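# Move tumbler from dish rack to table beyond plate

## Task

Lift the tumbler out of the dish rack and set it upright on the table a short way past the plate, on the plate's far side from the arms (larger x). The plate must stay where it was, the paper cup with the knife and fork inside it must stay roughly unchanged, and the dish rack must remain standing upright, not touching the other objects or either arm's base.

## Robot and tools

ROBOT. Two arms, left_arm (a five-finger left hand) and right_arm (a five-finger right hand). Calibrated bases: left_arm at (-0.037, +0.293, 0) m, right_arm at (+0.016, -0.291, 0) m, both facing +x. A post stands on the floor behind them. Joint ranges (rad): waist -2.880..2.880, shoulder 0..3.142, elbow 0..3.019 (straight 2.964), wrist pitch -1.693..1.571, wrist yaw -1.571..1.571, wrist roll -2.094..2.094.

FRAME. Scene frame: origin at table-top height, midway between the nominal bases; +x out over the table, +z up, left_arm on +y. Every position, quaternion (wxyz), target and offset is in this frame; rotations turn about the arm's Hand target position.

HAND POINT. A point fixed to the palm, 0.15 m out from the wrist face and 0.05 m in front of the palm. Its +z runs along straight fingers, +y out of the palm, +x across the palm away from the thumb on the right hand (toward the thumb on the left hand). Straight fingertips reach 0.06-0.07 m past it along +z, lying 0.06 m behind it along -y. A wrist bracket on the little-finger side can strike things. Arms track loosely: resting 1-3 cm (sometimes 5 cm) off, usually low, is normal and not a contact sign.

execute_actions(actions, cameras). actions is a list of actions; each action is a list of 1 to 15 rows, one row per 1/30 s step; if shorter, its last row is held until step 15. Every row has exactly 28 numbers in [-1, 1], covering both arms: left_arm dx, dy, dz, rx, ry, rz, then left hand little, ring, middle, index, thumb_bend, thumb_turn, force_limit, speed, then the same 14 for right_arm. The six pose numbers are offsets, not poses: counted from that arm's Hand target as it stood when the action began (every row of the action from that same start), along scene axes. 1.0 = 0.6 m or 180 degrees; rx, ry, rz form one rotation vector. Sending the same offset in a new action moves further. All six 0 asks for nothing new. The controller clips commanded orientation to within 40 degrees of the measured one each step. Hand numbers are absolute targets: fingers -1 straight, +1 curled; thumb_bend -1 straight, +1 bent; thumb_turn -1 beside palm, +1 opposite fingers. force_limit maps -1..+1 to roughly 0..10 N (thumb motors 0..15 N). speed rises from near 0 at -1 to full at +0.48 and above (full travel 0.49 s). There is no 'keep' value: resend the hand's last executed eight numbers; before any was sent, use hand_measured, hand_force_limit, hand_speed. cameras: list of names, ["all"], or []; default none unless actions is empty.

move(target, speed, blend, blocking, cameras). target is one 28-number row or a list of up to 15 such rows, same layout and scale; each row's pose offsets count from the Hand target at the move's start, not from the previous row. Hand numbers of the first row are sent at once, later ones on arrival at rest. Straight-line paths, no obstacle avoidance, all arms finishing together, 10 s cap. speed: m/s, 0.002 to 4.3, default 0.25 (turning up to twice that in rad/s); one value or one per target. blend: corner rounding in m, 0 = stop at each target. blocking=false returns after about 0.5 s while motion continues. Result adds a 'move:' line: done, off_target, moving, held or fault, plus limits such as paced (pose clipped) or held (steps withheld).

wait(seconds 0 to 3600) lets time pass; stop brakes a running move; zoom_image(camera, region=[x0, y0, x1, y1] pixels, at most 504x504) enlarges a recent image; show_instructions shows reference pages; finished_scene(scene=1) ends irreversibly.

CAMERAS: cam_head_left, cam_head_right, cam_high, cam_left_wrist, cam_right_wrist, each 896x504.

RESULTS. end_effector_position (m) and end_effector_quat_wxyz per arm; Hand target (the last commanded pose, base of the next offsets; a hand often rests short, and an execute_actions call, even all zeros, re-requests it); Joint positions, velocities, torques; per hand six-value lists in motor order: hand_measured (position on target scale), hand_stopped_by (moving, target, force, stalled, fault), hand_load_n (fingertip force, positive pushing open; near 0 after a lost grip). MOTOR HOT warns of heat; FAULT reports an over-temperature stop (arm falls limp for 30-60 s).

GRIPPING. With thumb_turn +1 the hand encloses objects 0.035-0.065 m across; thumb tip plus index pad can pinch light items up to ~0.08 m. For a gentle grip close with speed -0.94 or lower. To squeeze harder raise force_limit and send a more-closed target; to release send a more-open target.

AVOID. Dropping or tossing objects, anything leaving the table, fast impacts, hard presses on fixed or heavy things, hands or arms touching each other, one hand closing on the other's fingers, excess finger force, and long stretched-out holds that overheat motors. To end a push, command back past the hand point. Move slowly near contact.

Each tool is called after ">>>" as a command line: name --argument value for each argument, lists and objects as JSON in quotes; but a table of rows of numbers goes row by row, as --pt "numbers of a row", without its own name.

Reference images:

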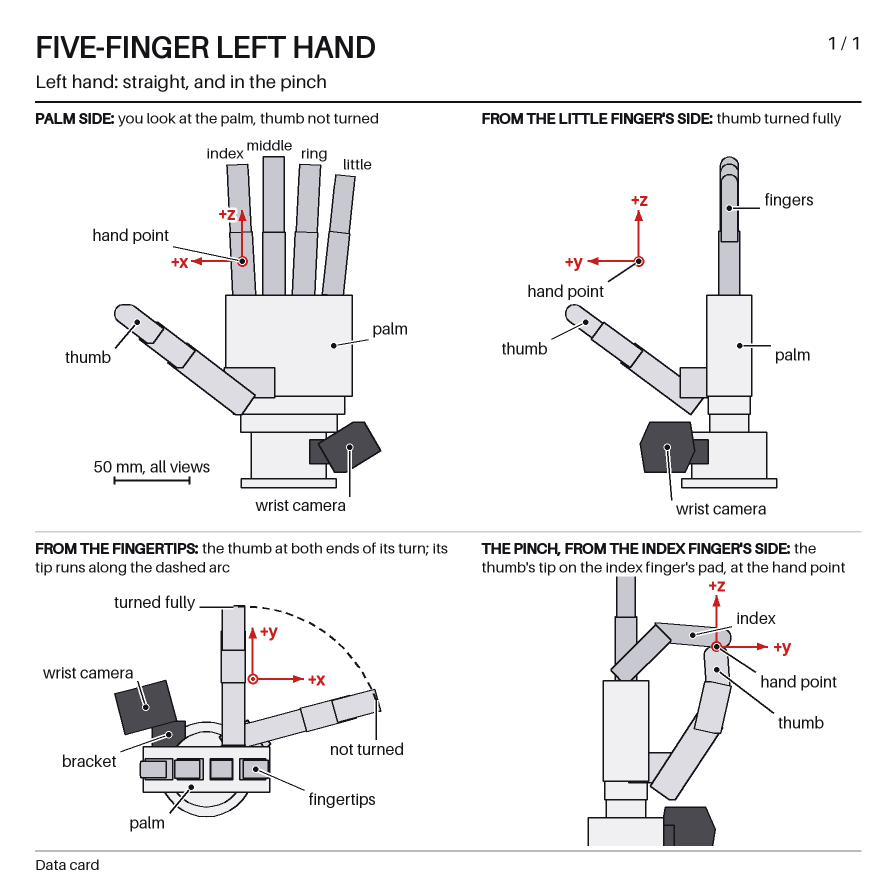

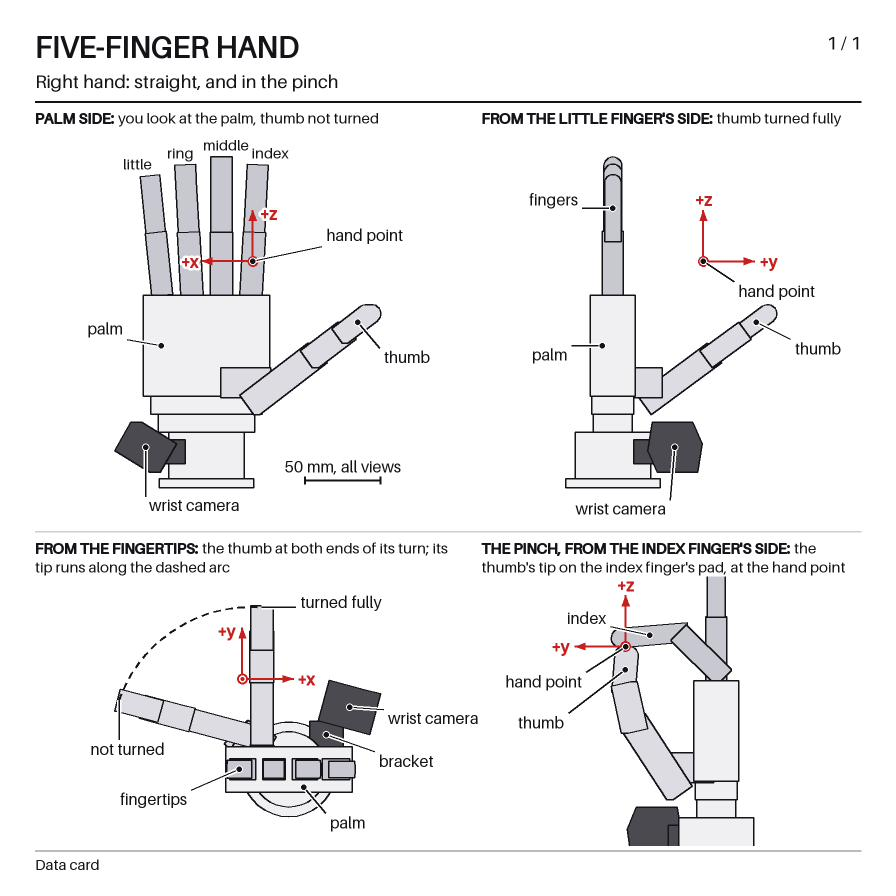

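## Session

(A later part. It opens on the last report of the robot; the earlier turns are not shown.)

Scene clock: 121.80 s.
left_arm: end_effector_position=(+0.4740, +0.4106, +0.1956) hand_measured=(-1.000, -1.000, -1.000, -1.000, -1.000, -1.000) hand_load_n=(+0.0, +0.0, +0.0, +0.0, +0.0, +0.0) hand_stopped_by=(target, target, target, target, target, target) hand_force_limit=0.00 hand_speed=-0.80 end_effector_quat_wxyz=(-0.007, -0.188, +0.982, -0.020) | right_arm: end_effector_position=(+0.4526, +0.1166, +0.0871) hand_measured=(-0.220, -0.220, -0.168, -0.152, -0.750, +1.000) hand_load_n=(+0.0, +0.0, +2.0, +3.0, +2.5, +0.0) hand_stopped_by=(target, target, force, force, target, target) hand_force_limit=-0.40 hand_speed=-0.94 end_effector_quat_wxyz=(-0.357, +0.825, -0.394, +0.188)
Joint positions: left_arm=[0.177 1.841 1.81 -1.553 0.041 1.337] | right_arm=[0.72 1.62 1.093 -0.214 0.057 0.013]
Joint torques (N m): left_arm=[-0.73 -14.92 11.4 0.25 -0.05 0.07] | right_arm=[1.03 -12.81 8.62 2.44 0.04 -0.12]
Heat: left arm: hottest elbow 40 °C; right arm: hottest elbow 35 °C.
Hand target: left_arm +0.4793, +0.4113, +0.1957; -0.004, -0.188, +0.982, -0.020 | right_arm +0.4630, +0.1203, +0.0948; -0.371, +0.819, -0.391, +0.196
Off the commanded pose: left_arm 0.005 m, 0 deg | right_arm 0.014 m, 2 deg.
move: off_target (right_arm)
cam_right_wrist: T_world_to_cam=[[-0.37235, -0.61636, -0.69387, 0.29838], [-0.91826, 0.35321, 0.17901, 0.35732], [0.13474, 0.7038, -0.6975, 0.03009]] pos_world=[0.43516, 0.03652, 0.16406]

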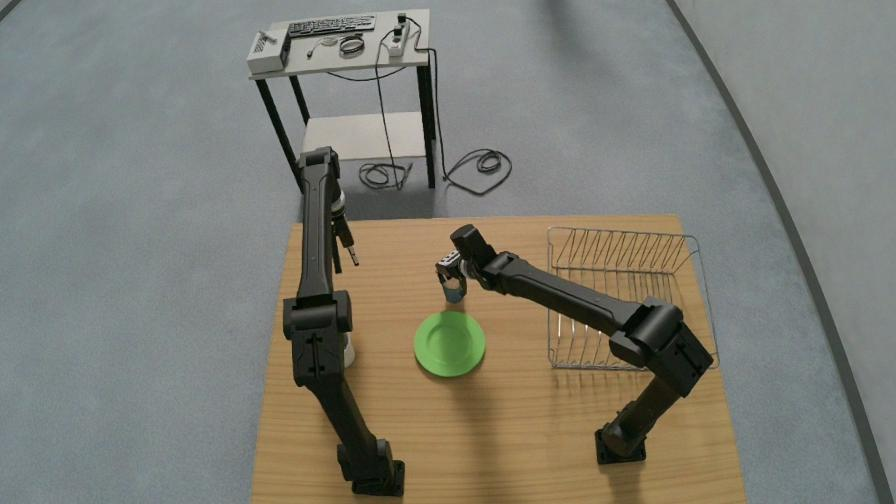

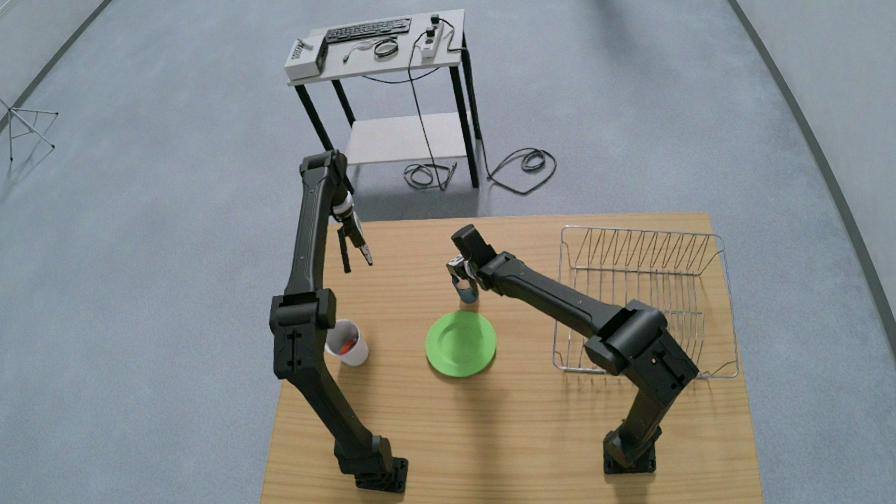

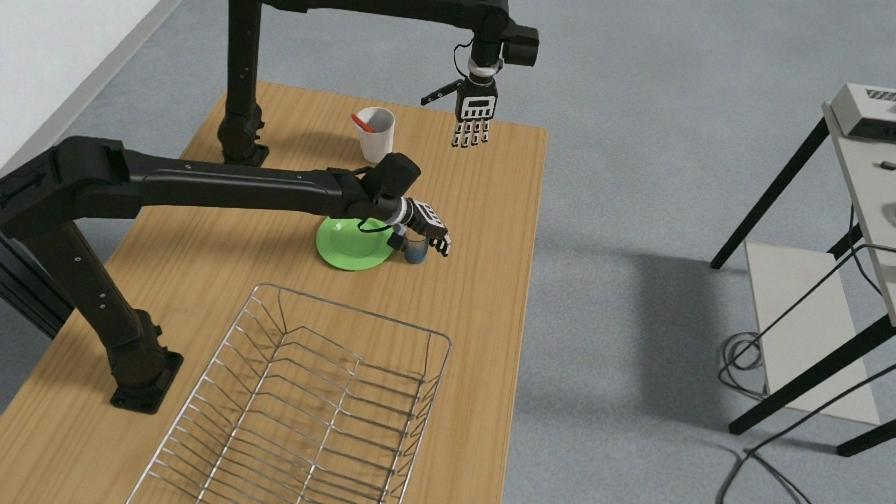

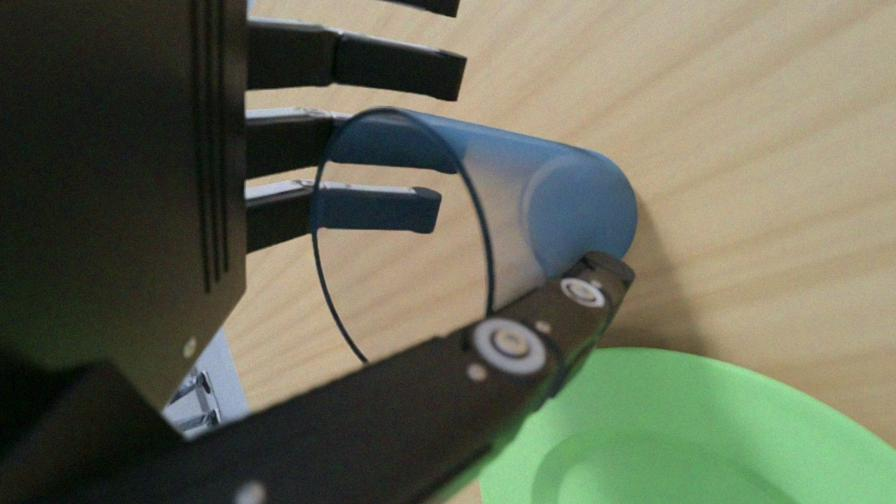

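>>> move --target '[0,0,0,0,0,0,-1,-1,-1,-1,-1,-1,0,-0.8, 0,0,-0.015,0,0,0,-0.22,-0.22,-0.05,-0.05,-0.75,1,-0.4,-0.94]' --speed 0.03 --cameras '["cam_head_left","cam_high","cam_right_wrist"]'

>>> zoom_image --camera "cam_high" --region '[380, 210, 440, 270]'

>>> zoom_image --camera "cam_head_left" --region '[420, 250, 490, 320]'

Scene clock: 126.70 s.
left_arm: end_effector_position=(+0.4740, +0.4106, +0.1956) hand_measured=(-1.000, -1.000, -1.000, -1.000, -1.000, -1.000) hand_load_n=(+0.0, +0.0, +0.0, +0.0, -0.5, +0.0) hand_stopped_by=(target, target, target, target, target, target) hand_force_limit=0.00 hand_speed=-0.80 end_effector_quat_wxyz=(-0.007, -0.188, +0.982, -0.020) | right_arm: end_effector_position=(+0.4563, +0.1199, +0.0858) hand_measured=(-0.220, -0.220, -0.168, -0.152, -0.750, +1.000) hand_load_n=(+0.0, +0.0, +2.5, +3.0, +2.5, +0.0) hand_stopped_by=(target, target, force, force, target, target) hand_force_limit=-0.40 hand_speed=-0.94 end_effector_quat_wxyz=(-0.364, +0.823, -0.393, +0.191)
Joint positions: left_arm=[0.177 1.841 1.81 -1.553 0.041 1.337] | right_arm=[0.72 1.628 1.093 -0.19 0.057 0.013]
Joint torques (N m): left_arm=[-0.62 -15.03 11.43 0.25 -0.05 0.08] | right_arm=[0.73 -12.51 7.83 2.43 0.06 -0.15]
Heat: left arm: hottest elbow 40 °C; right arm: hottest elbow 35 °C.
Hand target: left_arm +0.4793, +0.4113, +0.1957; -0.004, -0.188, +0.982, -0.020 | right_arm +0.4630, +0.1203, +0.0857; -0.371, +0.819, -0.391, +0.196
Off the commanded pose: left_arm 0.005 m, 0 deg | right_arm 0.007 m, 1 deg.
move: done
cam_right_wrist: T_world_to_cam=[[-0.3645, -0.6096, -0.70393, 0.29727], [-0.92024, 0.35146, 0.17215, 0.36159], [0.14246, 0.71054, -0.68908, 0.02141]] pos_world=[0.43806, 0.03892, 0.16176]

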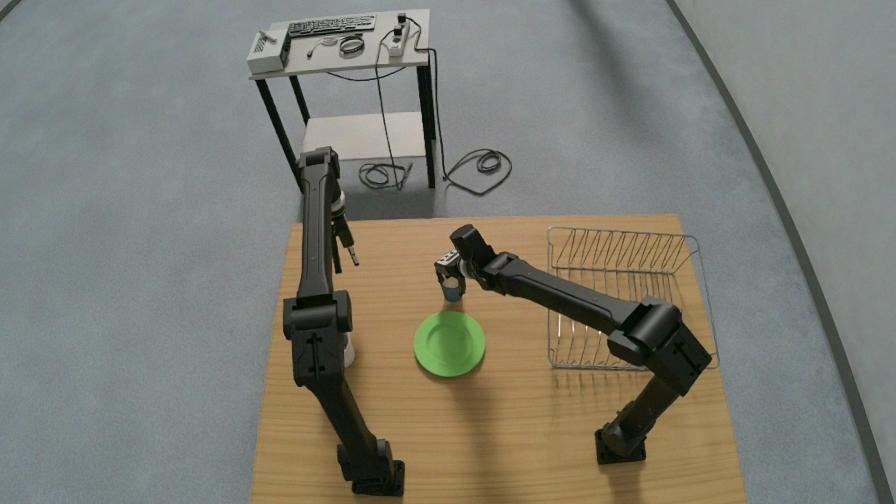

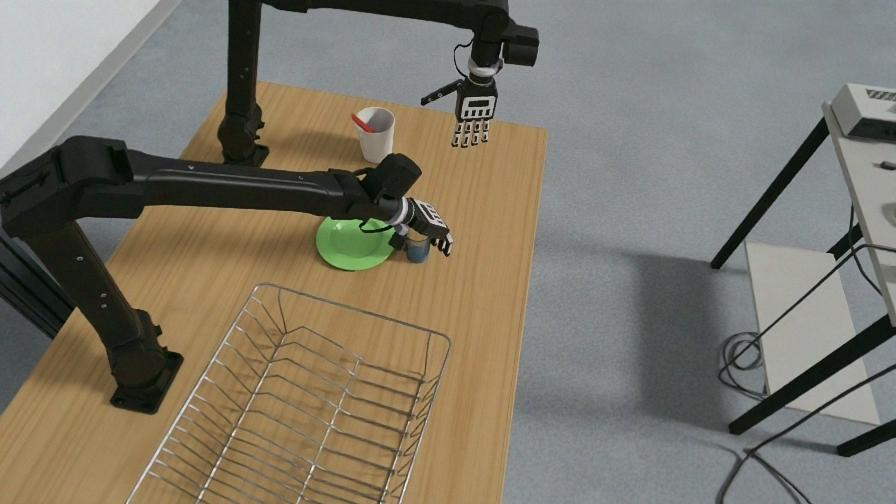

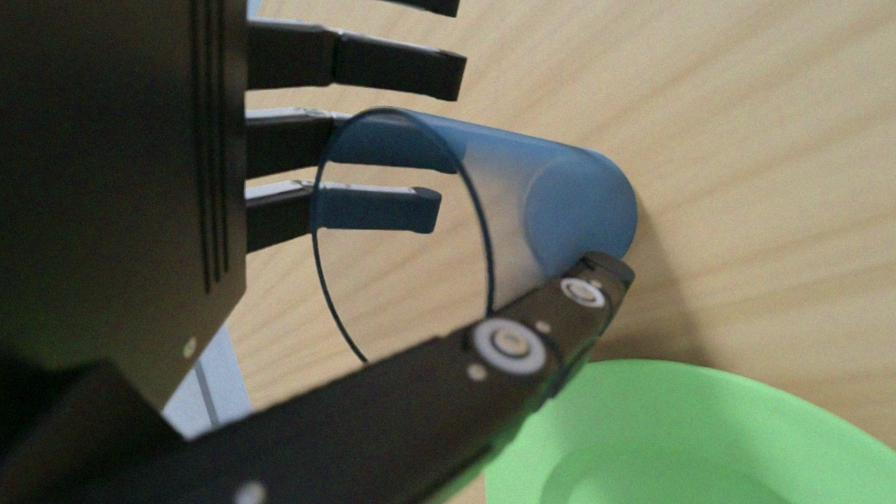

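Scaled by 8.400 from the camera's image (finer frame: 1280x720).

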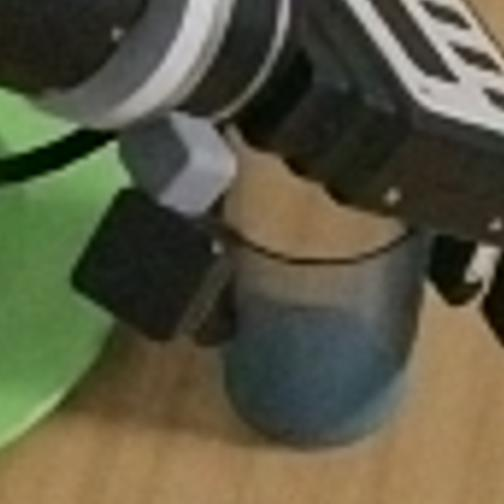

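Scaled by 7.200 from the camera's image (finer frame: 1280x720).

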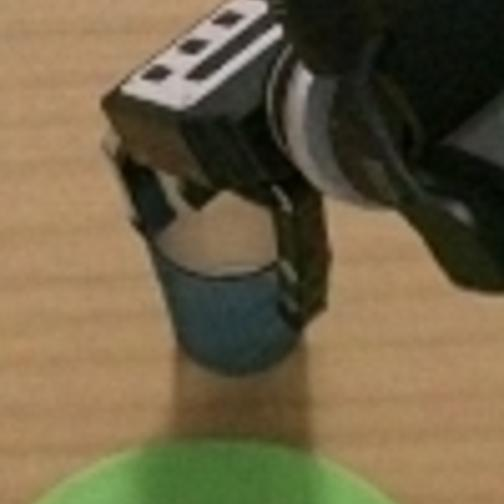

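>>> move --target '[0,0,0,0,0,0,-1,-1,-1,-1,-1,-1,0,-0.8, -0.005,-0.004,-0.018,0,0,0,-0.22,-0.22,-0.05,-0.05,-0.75,1,-0.4,-0.94]' --speed 0.03 --cameras '["cam_head_left","cam_high","cam_right_wrist"]'

>>> zoom_image --camera "cam_high" --region '[380, 210, 440, 270]'

>>> zoom_image --camera "cam_head_left" --region '[420, 250, 490, 320]'

Scene clock: 129.20 s.
left_arm: end_effector_position=(+0.4740, +0.4106, +0.1956) hand_measured=(-1.000, -1.000, -1.000, -1.000, -1.000, -1.000) hand_load_n=(+0.0, +0.0, +0.0, +0.0, +0.0, -0.5) hand_stopped_by=(target, target, target, target, target, target) hand_force_limit=0.00 hand_speed=-0.80 end_effector_quat_wxyz=(-0.007, -0.188, +0.982, -0.020) | right_arm: end_effector_position=(+0.4572, +0.1208, +0.0835) hand_measured=(-0.220, -0.220, -0.168, -0.152, -0.750, +1.000) hand_load_n=(+0.0, +0.0, +1.0, +2.0, +3.0, +0.0) hand_stopped_by=(target, target, force, force, target, target) hand_force_limit=-0.40 hand_speed=-0.94 end_effector_quat_wxyz=(-0.372, +0.819, -0.392, +0.194)
Joint positions: left_arm=[0.177 1.841 1.81 -1.553 0.041 1.337] | right_arm=[0.72 1.629 1.077 -0.155 0.057 0.013]
Joint torques (N m): left_arm=[-0.85 -14.92 11.43 0.28 -0.05 0.07] | right_arm=[1.14 -11.75 7.1 2.35 0.06 -0.15]
Heat: left arm: hottest elbow 41 °C; right arm: hottest elbow 35 °C.
Hand target: left_arm +0.4793, +0.4113, +0.1957; -0.004, -0.188, +0.982, -0.020 | right_arm +0.4599, +0.1179, +0.0749; -0.371, +0.819, -0.391, +0.196
Off the commanded pose: left_arm 0.005 m, 0 deg | right_arm 0.009 m, 0 deg.
move: done
cam_right_wrist: T_world_to_cam=[[-0.35424, -0.60062, -0.71677, 0.2919], [-0.92272, 0.34905, 0.16354, 0.36467], [0.15196, 0.71932, -0.67786, 0.01266]] pos_world=[0.43797, 0.03893, 0.15817]

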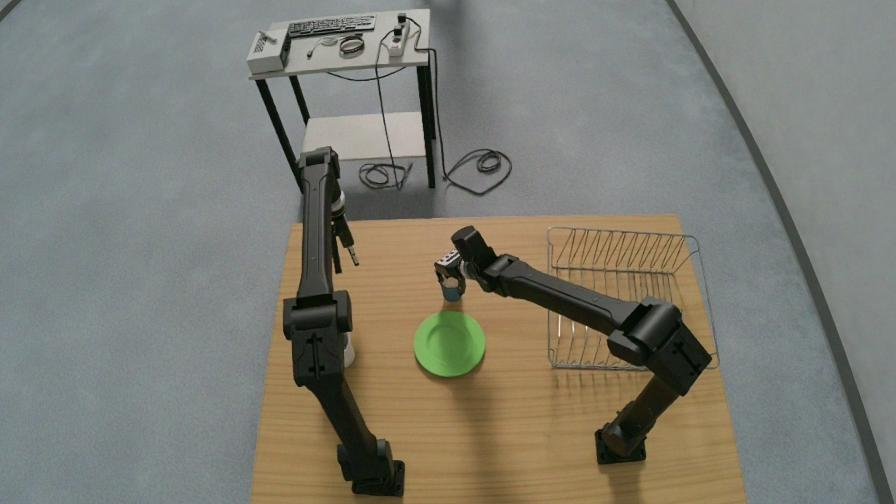

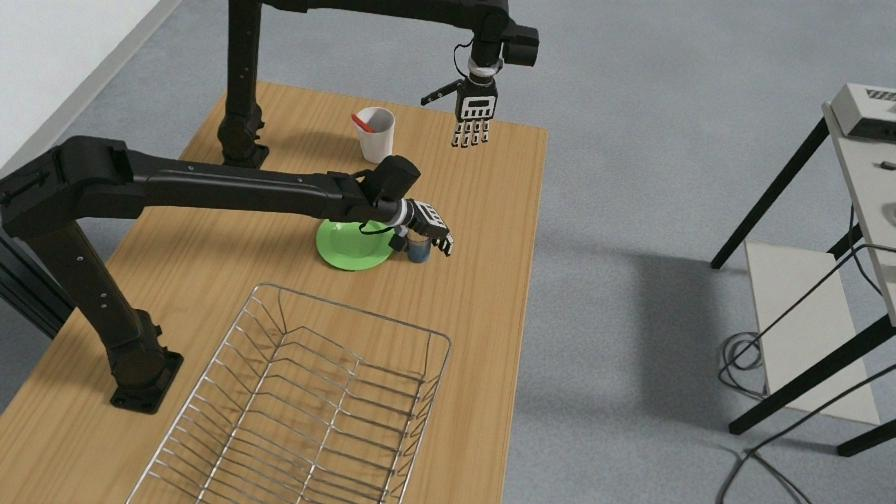

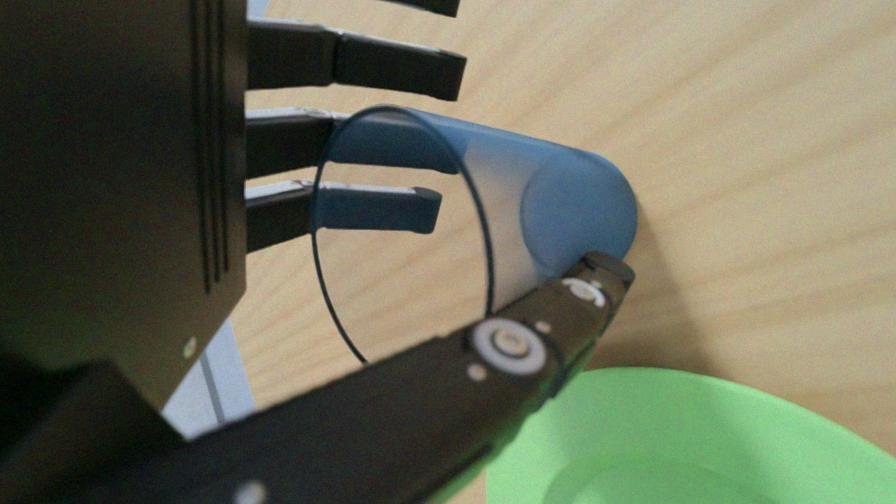

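Scaled by 8.400 from the camera's image (finer frame: 1280x720).

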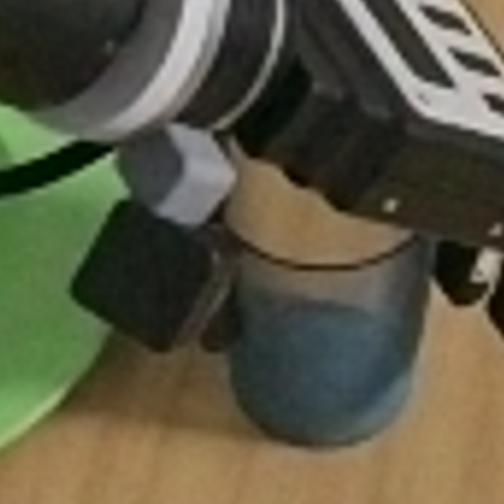

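Scaled by 7.200 from the camera's image (finer frame: 1280x720).

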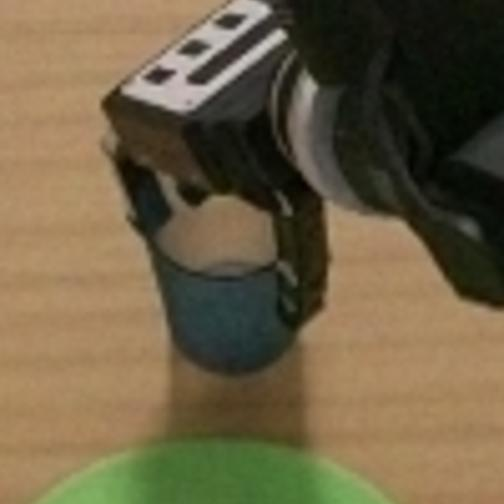

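>>> move --target '[0,0,0,0,0,0,-1,-1,-1,-1,-1,-1,0,-0.8, 0,0,-0.007,0,0,0,-0.22,-0.22,-0.05,-0.05,-0.75,1,-0.4,-0.94]' --speed 0.03 --cameras '["cam_head_left","cam_high","cam_right_wrist"]'

>>> zoom_image --camera "cam_high" --region '[380, 210, 440, 270]'

Scene clock: 133.47 s.
left_arm: end_effector_position=(+0.4740, +0.4106, +0.1956) hand_measured=(-1.000, -1.000, -1.000, -1.000, -1.000, -1.000) hand_load_n=(+0.0, +0.0, +0.0, +0.0, +0.0, +0.0) hand_stopped_by=(target, target, target, target, target, target) hand_force_limit=0.00 hand_speed=-0.80 end_effector_quat_wxyz=(-0.007, -0.188, +0.982, -0.020) | right_arm: end_effector_position=(+0.4577, +0.1213, +0.0831) hand_measured=(-0.220, -0.220, -0.168, -0.152, -0.750, +1.000) hand_load_n=(+0.0, +0.0, +1.0, +2.0, +2.5, +0.0) hand_stopped_by=(target, target, force, force, target, target) hand_force_limit=-0.40 hand_speed=-0.94 end_effector_quat_wxyz=(-0.375, +0.818, -0.391, +0.195)
Joint positions: left_arm=[0.177 1.841 1.81 -1.553 0.041 1.337] | right_arm=[0.72 1.629 1.073 -0.143 0.056 0.013]
Joint torques (N m): left_arm=[-0.91 -15.21 11.38 0.21 -0.05 0.08] | right_arm=[0.85 -11.22 6.94 2.32 0.06 -0.16]
Heat: left arm: hottest elbow 41 °C; right arm: hottest elbow 34 °C.
Hand target: left_arm +0.4793, +0.4113, +0.1957; -0.004, -0.188, +0.982, -0.020 | right_arm +0.4599, +0.1179, +0.0707; -0.371, +0.819, -0.391, +0.196
Off the commanded pose: left_arm 0.005 m, 0 deg | right_arm 0.013 m, 1 deg.
move: off_target (right_arm)
cam_right_wrist: T_world_to_cam=[[-0.35048, -0.59735, -0.72134, 0.29037], [-0.92363, 0.34805, 0.16054, 0.36576], [0.15517, 0.72251, -0.67372, 0.00985]] pos_world=[0.43807, 0.03903, 0.15737]

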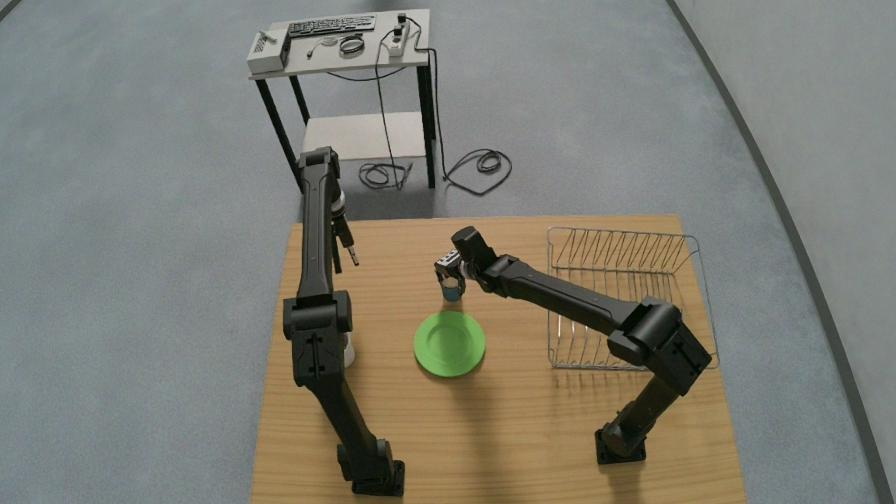

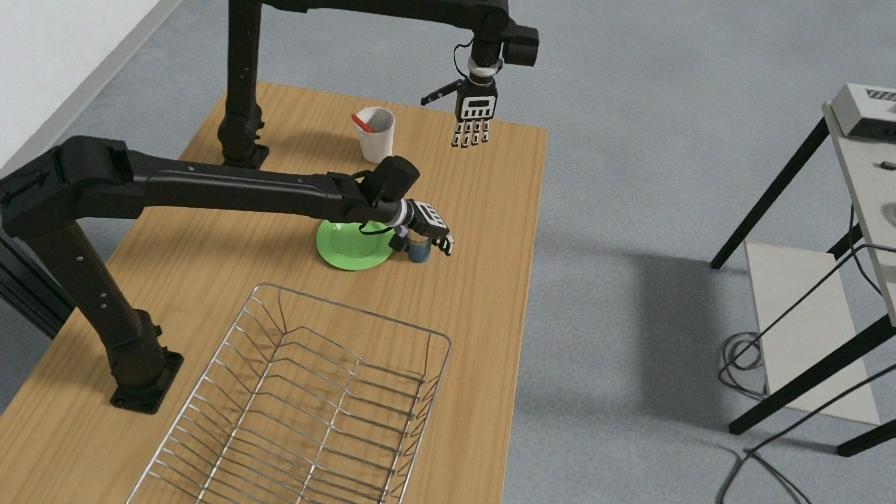

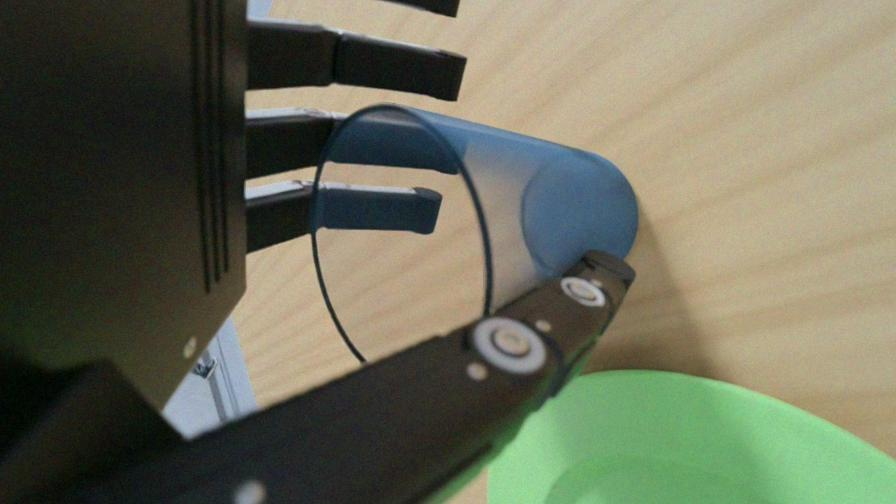

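Scaled by 8.400 from the camera's image (finer frame: 1280x720).

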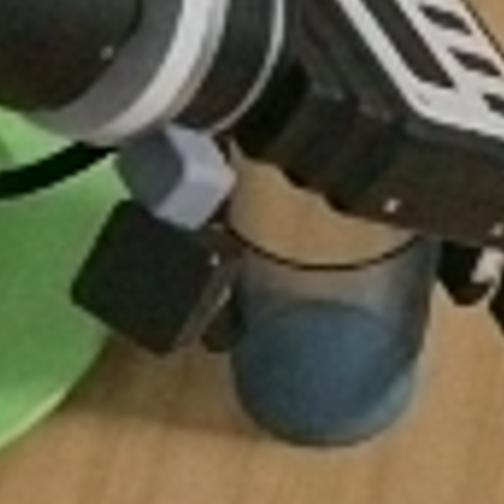

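>>> move --target '[0,0,0,0,0,0,-1,-1,-1,-1,-1,-1,0,-0.8, -0.003,0.004,0.018,0,0,0,-0.22,-0.22,-0.05,-0.05,-0.75,1,-0.4,-0.94]' --speed 0.03 --cameras '["cam_right_wrist"]'

Scene clock: 136.10 s.
left_arm: end_effector_position=(+0.4740, +0.4106, +0.1956) hand_measured=(-1.000, -1.000, -1.000, -1.000, -1.000, -1.000) hand_load_n=(+0.5, +0.5, +0.0, +0.0, +0.0, +0.0) hand_stopped_by=(target, target, target, target, target, target) hand_force_limit=0.00 hand_speed=-0.80 end_effector_quat_wxyz=(-0.007, -0.188, +0.982, -0.020) | right_arm: end_effector_position=(+0.4578, +0.1213, +0.0832) hand_measured=(-0.220, -0.220, -0.168, -0.152, -0.750, +1.000) hand_load_n=(+0.0, +0.0, +1.0, +2.0, +3.0, +0.0) hand_stopped_by=(target, target, force, force, target, target) hand_force_limit=-0.40 hand_speed=-0.94 end_effector_quat_wxyz=(-0.375, +0.818, -0.391, +0.196)
Joint positions: left_arm=[0.177 1.841 1.81 -1.553 0.041 1.337] | right_arm=[0.72 1.629 1.073 -0.143 0.057 0.013]
Joint torques (N m): left_arm=[-0.67 -15.03 11.38 0.2 -0.03 0.08] | right_arm=[1.44 -12.45 8.01 1.2 0.21 -0.09]
Heat: left arm: hottest elbow 41 °C; right arm: hottest elbow 34 °C.
Hand target: left_arm +0.4793, +0.4113, +0.1957; -0.004, -0.188, +0.982, -0.020 | right_arm +0.4582, +0.1203, +0.0815; -0.371, +0.819, -0.391, +0.196
Off the commanded pose: left_arm 0.005 m, 0 deg | right_arm 0.002 m, 1 deg.
move: done
cam_right_wrist: T_world_to_cam=[[-0.35027, -0.59719, -0.72158, 0.2904], [-0.92362, 0.34826, 0.16012, 0.36588], [0.15568, 0.72255, -0.67356, 0.00952]] pos_world=[0.43817, 0.03913, 0.15737]

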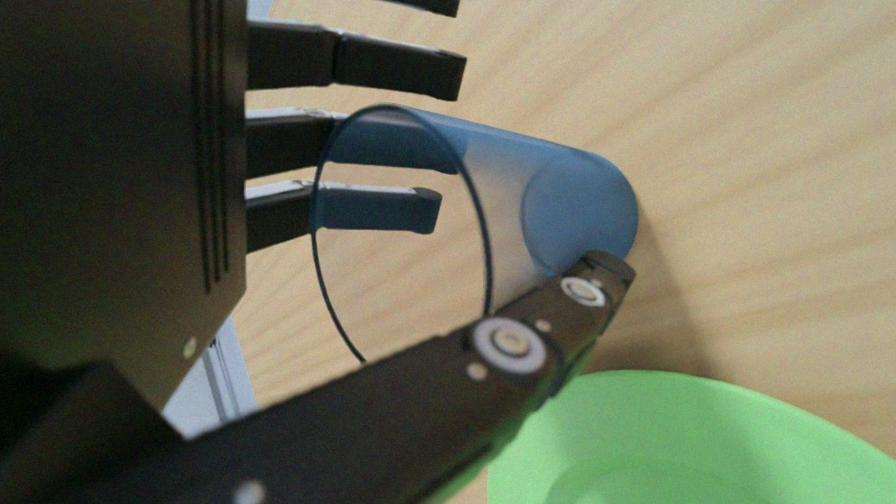

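Now release slowly.

>>> move --target '[0,0,0,0,0,0,-1,-1,-1,-1,-1,-1,0,-0.8, 0,0,0,0,0,0,-0.3,-0.3,-0.3,-0.3,-0.88,1,-0.4,-0.94]' --cameras '["cam_right_wrist","cam_high"]'

>>> zoom_image --camera "cam_high" --region '[380, 210, 440, 270]'

Scene clock: 138.87 s.
left_arm: end_effector_position=(+0.4740, +0.4106, +0.1956) hand_measured=(-1.000, -1.000, -1.000, -1.000, -1.000, -1.000) hand_load_n=(+0.0, +0.0, +0.0, +0.0, +0.0, +0.0) hand_stopped_by=(target, target, target, target, target, target) hand_force_limit=0.00 hand_speed=-0.80 end_effector_quat_wxyz=(-0.007, -0.188, +0.982, -0.020) | right_arm: end_effector_position=(+0.4579, +0.1212, +0.0832) hand_measured=(-0.300, -0.300, -0.300, -0.300, -0.880, +1.000) hand_load_n=(+0.0, +0.0, +0.0, +0.0, +0.0, +0.0) hand_stopped_by=(target, target, target, target, target, target) hand_force_limit=-0.40 hand_speed=-0.94 end_effector_quat_wxyz=(-0.375, +0.818, -0.391, +0.196)
Joint positions: left_arm=[0.177 1.841 1.81 -1.553 0.041 1.337] | right_arm=[0.72 1.629 1.073 -0.143 0.057 0.013]
Joint torques (N m): left_arm=[-0.62 -14.97 11.38 0.23 -0.05 0.09] | right_arm=[1.73 -12.75 8.01 1.07 0.21 -0.11]
Heat: left arm: hottest elbow 41 °C; right arm: hottest elbow 34 °C.
Hand target: left_arm +0.4793, +0.4113, +0.1957; -0.004, -0.188, +0.982, -0.020 | right_arm +0.4582, +0.1203, +0.0815; -0.371, +0.819, -0.391, +0.196
Off the commanded pose: left_arm 0.005 m, 0 deg | right_arm 0.002 m, 0 deg.
move: done
cam_right_wrist: T_world_to_cam=[[-0.35035, -0.59722, -0.72151, 0.29037], [-0.92354, 0.34857, 0.15993, 0.36589], [0.15598, 0.72237, -0.67368, 0.00948]] pos_world=[0.43817, 0.03903, 0.15737]
Images, in order (width x height): cam_high 896x504, cam_right_wrist 896x504.

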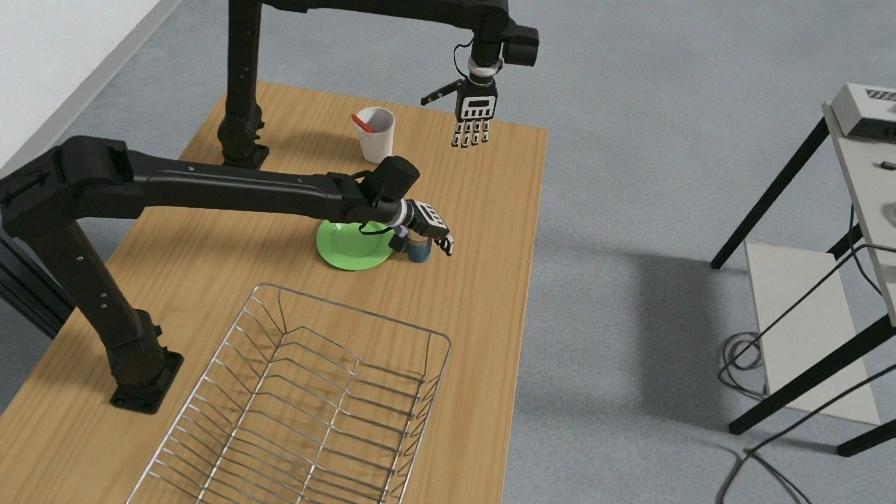

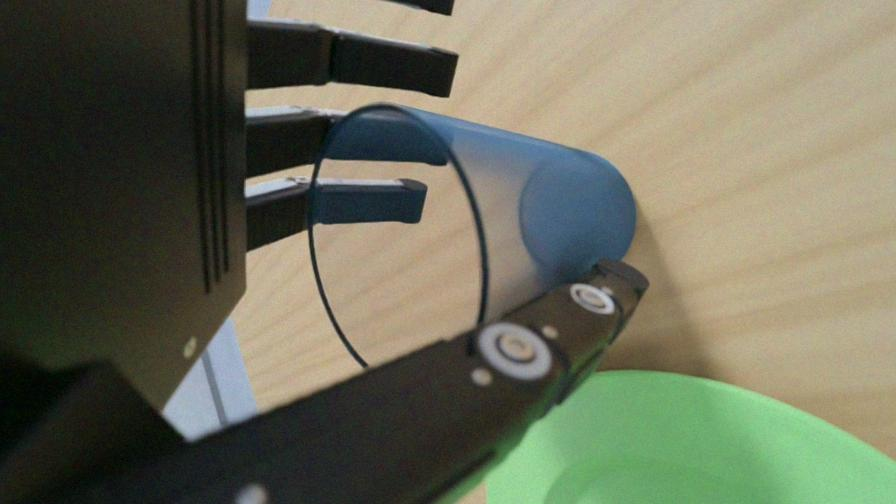

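Scaled by 8.400 from the camera's image (finer frame: 1280x720).

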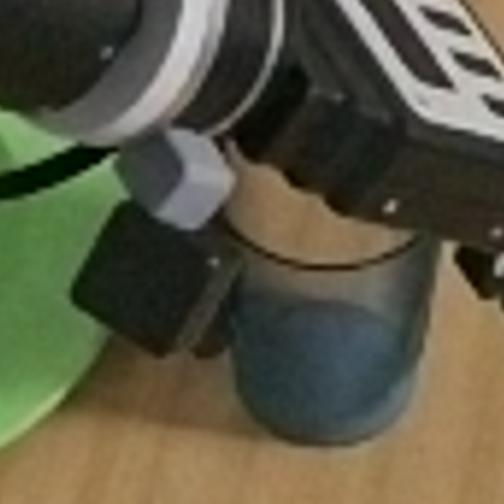

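>>> move --target '[0,0,0,0,0,0,-1,-1,-1,-1,-1,-1,0,-0.8, 0,0,0,0,0,0,-0.8,-0.8,-0.8,-0.8,-1,1,-0.4,-0.8]' --cameras '["cam_right_wrist"]'

>>> move --target '[0,0,0,0,0,0,-1,-1,-1,-1,-1,-1,0,-0.8, 0.0,0.0,0.25,0,0,0,-0.8,-0.8,-0.8,-0.8,-1,1,-0.4,-0.8]' --speed 0.07 --cameras '["cam_high","cam_right_wrist","cam_head_left"]'

Scene clock: 142.10 s.
left_arm: end_effector_position=(+0.4740, +0.4106, +0.1956) hand_measured=(-1.000, -1.000, -1.000, -1.000, -1.000, -1.000) hand_load_n=(+0.0, +0.0, +0.0, +0.0, +0.0, +0.0) hand_stopped_by=(target, target, target, target, target, target) hand_force_limit=0.00 hand_speed=-0.80 end_effector_quat_wxyz=(-0.007, -0.188, +0.982, -0.020) | right_arm: end_effector_position=(+0.4579, +0.1212, +0.0832) hand_measured=(-0.800, -0.800, -0.800, -0.800, -1.000, +1.000) hand_load_n=(+0.0, +0.0, +0.0, +0.0, +0.0, +0.5) hand_stopped_by=(target, target, target, target, target, target) hand_force_limit=-0.40 hand_speed=-0.80 end_effector_quat_wxyz=(-0.375, +0.818, -0.391, +0.196)
Joint positions: left_arm=[0.177 1.841 1.81 -1.553 0.041 1.337] | right_arm=[0.72 1.629 1.073 -0.143 0.057 0.013]
Joint torques (N m): left_arm=[-0.85 -14.86 11.34 0.32 -0.05 0.08] | right_arm=[1.44 -12.51 8.01 1.13 0.22 -0.11]
Heat: left arm: hottest elbow 41 °C; right arm: hottest elbow 34 °C.
Hand target: left_arm +0.4793, +0.4113, +0.1957; -0.004, -0.188, +0.982, -0.020 | right_arm +0.4582, +0.1204, +0.0815; -0.371, +0.819, -0.391, +0.196
Off the commanded pose: left_arm 0.005 m, 0 deg | right_arm 0.002 m, 0 deg.
move: done
cam_right_wrist: T_world_to_cam=[[-0.35035, -0.59722, -0.72151, 0.29037], [-0.92354, 0.34857, 0.15993, 0.36589], [0.15598, 0.72237, -0.67368, 0.00948]] pos_world=[0.43817, 0.03903, 0.15737]

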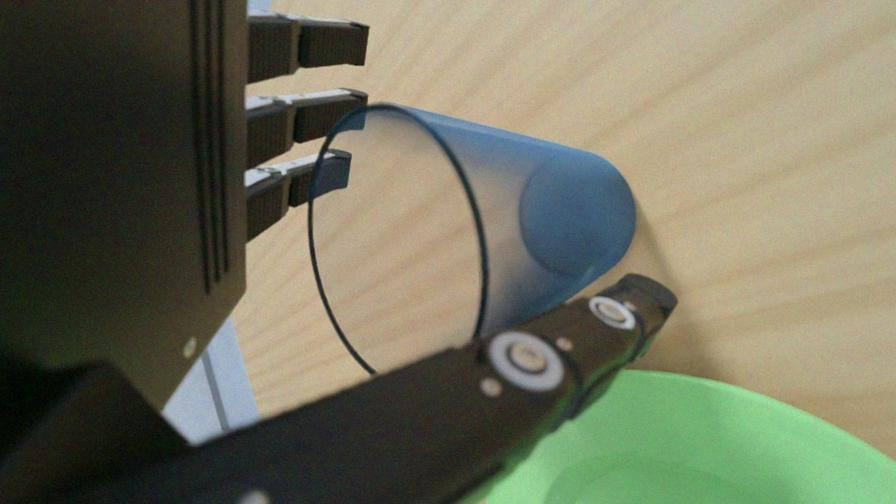

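Scene clock: 144.83 s.
left_arm: end_effector_position=(+0.4740, +0.4106, +0.1956) hand_measured=(-1.000, -1.000, -1.000, -1.000, -1.000, -1.000) hand_load_n=(+0.0, +0.0, +0.0, +0.0, +0.0, +0.0) hand_stopped_by=(target, target, target, target, target, target) hand_force_limit=0.00 hand_speed=-0.80 end_effector_quat_wxyz=(-0.007, -0.188, +0.982, -0.020) | right_arm: end_effector_position=(+0.4456, +0.1105, +0.1891) hand_measured=(-0.800, -0.800, -0.800, -0.800, -1.000, +1.000) hand_load_n=(+0.0, +0.0, +0.0, +0.0, +0.0, +0.0) hand_stopped_by=(target, target, target, target, target, target) hand_force_limit=-0.40 hand_speed=-0.80 end_effector_quat_wxyz=(-0.342, +0.832, -0.397, +0.182)
Joint positions: left_arm=[0.177 1.841 1.81 -1.553 0.041 1.337] | right_arm=[0.72 1.51 1.267 -0.535 0.057 0.013]
Joint torques (N m): left_arm=[-0.67 -15.03 11.36 0.24 -0.05 0.09] | right_arm=[1.38 -13.98 13.2 0.92 0.21 -0.1]
Heat: left arm: hottest elbow 41 °C; right arm: hottest elbow 34 °C.
Hand target: left_arm +0.4793, +0.4113, +0.1957; -0.004, -0.188, +0.982, -0.020 | right_arm +0.4581, +0.1203, +0.2315; -0.371, +0.819, -0.391, +0.196
Off the commanded pose: left_arm 0.005 m, 0 deg | right_arm 0.045 m, 4 deg.
move: off_target (right_arm)
cam_right_wrist: T_world_to_cam=[[-0.39099, -0.63262, -0.66852, 0.3681], [-0.91313, 0.35771, 0.19554, 0.32895], [0.11543, 0.6869, -0.71752, 0.12081]] pos_world=[0.43035, 0.03221, 0.26844]
Images, in order (width x height): cam_head_left 896x504, cam_high 896x504, cam_right_wrist 896x504.

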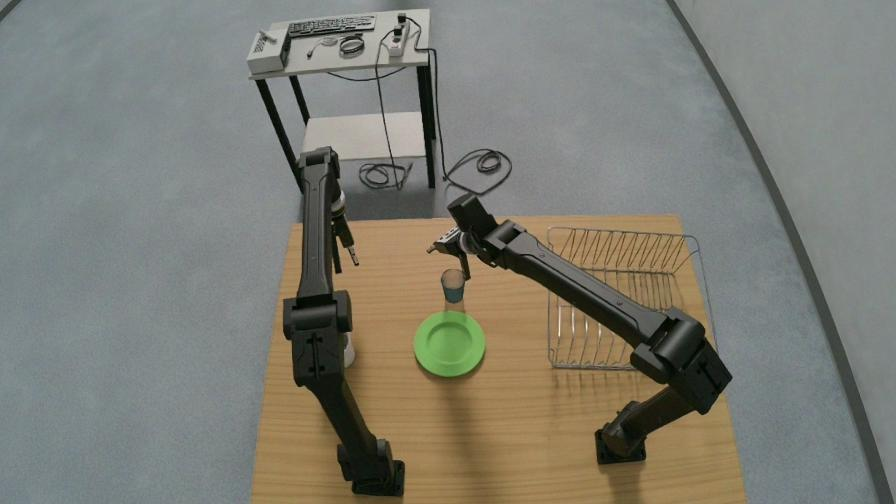

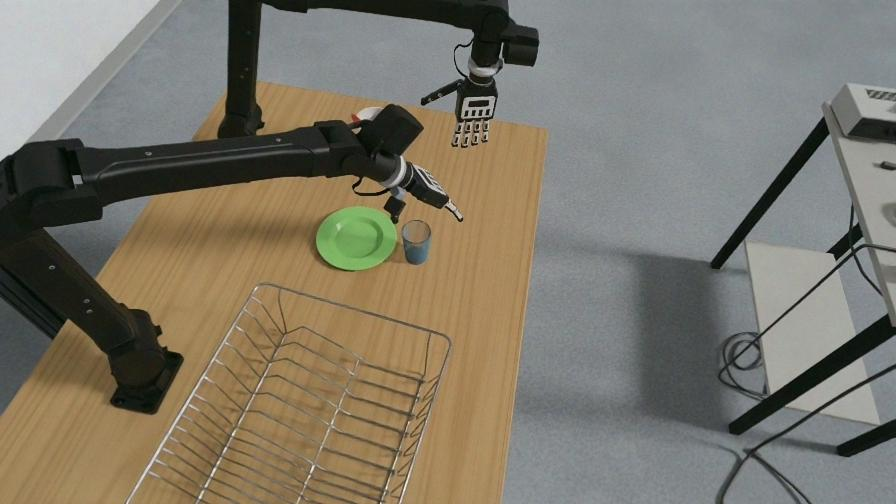

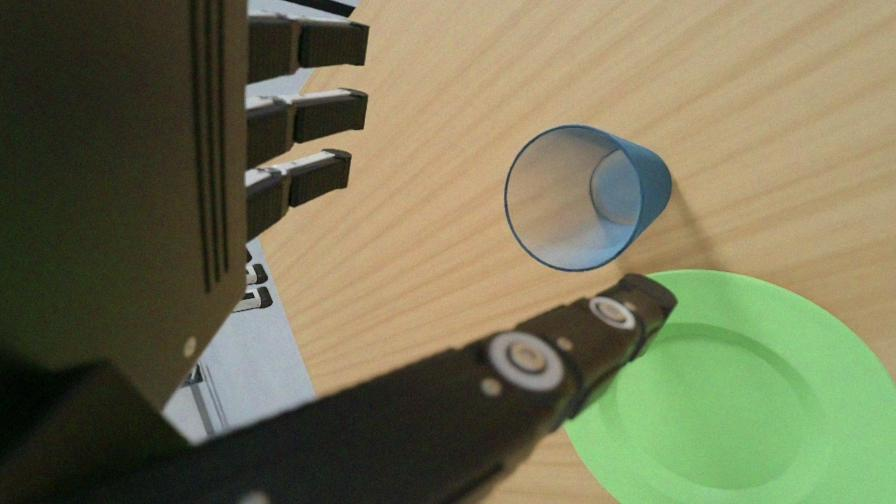

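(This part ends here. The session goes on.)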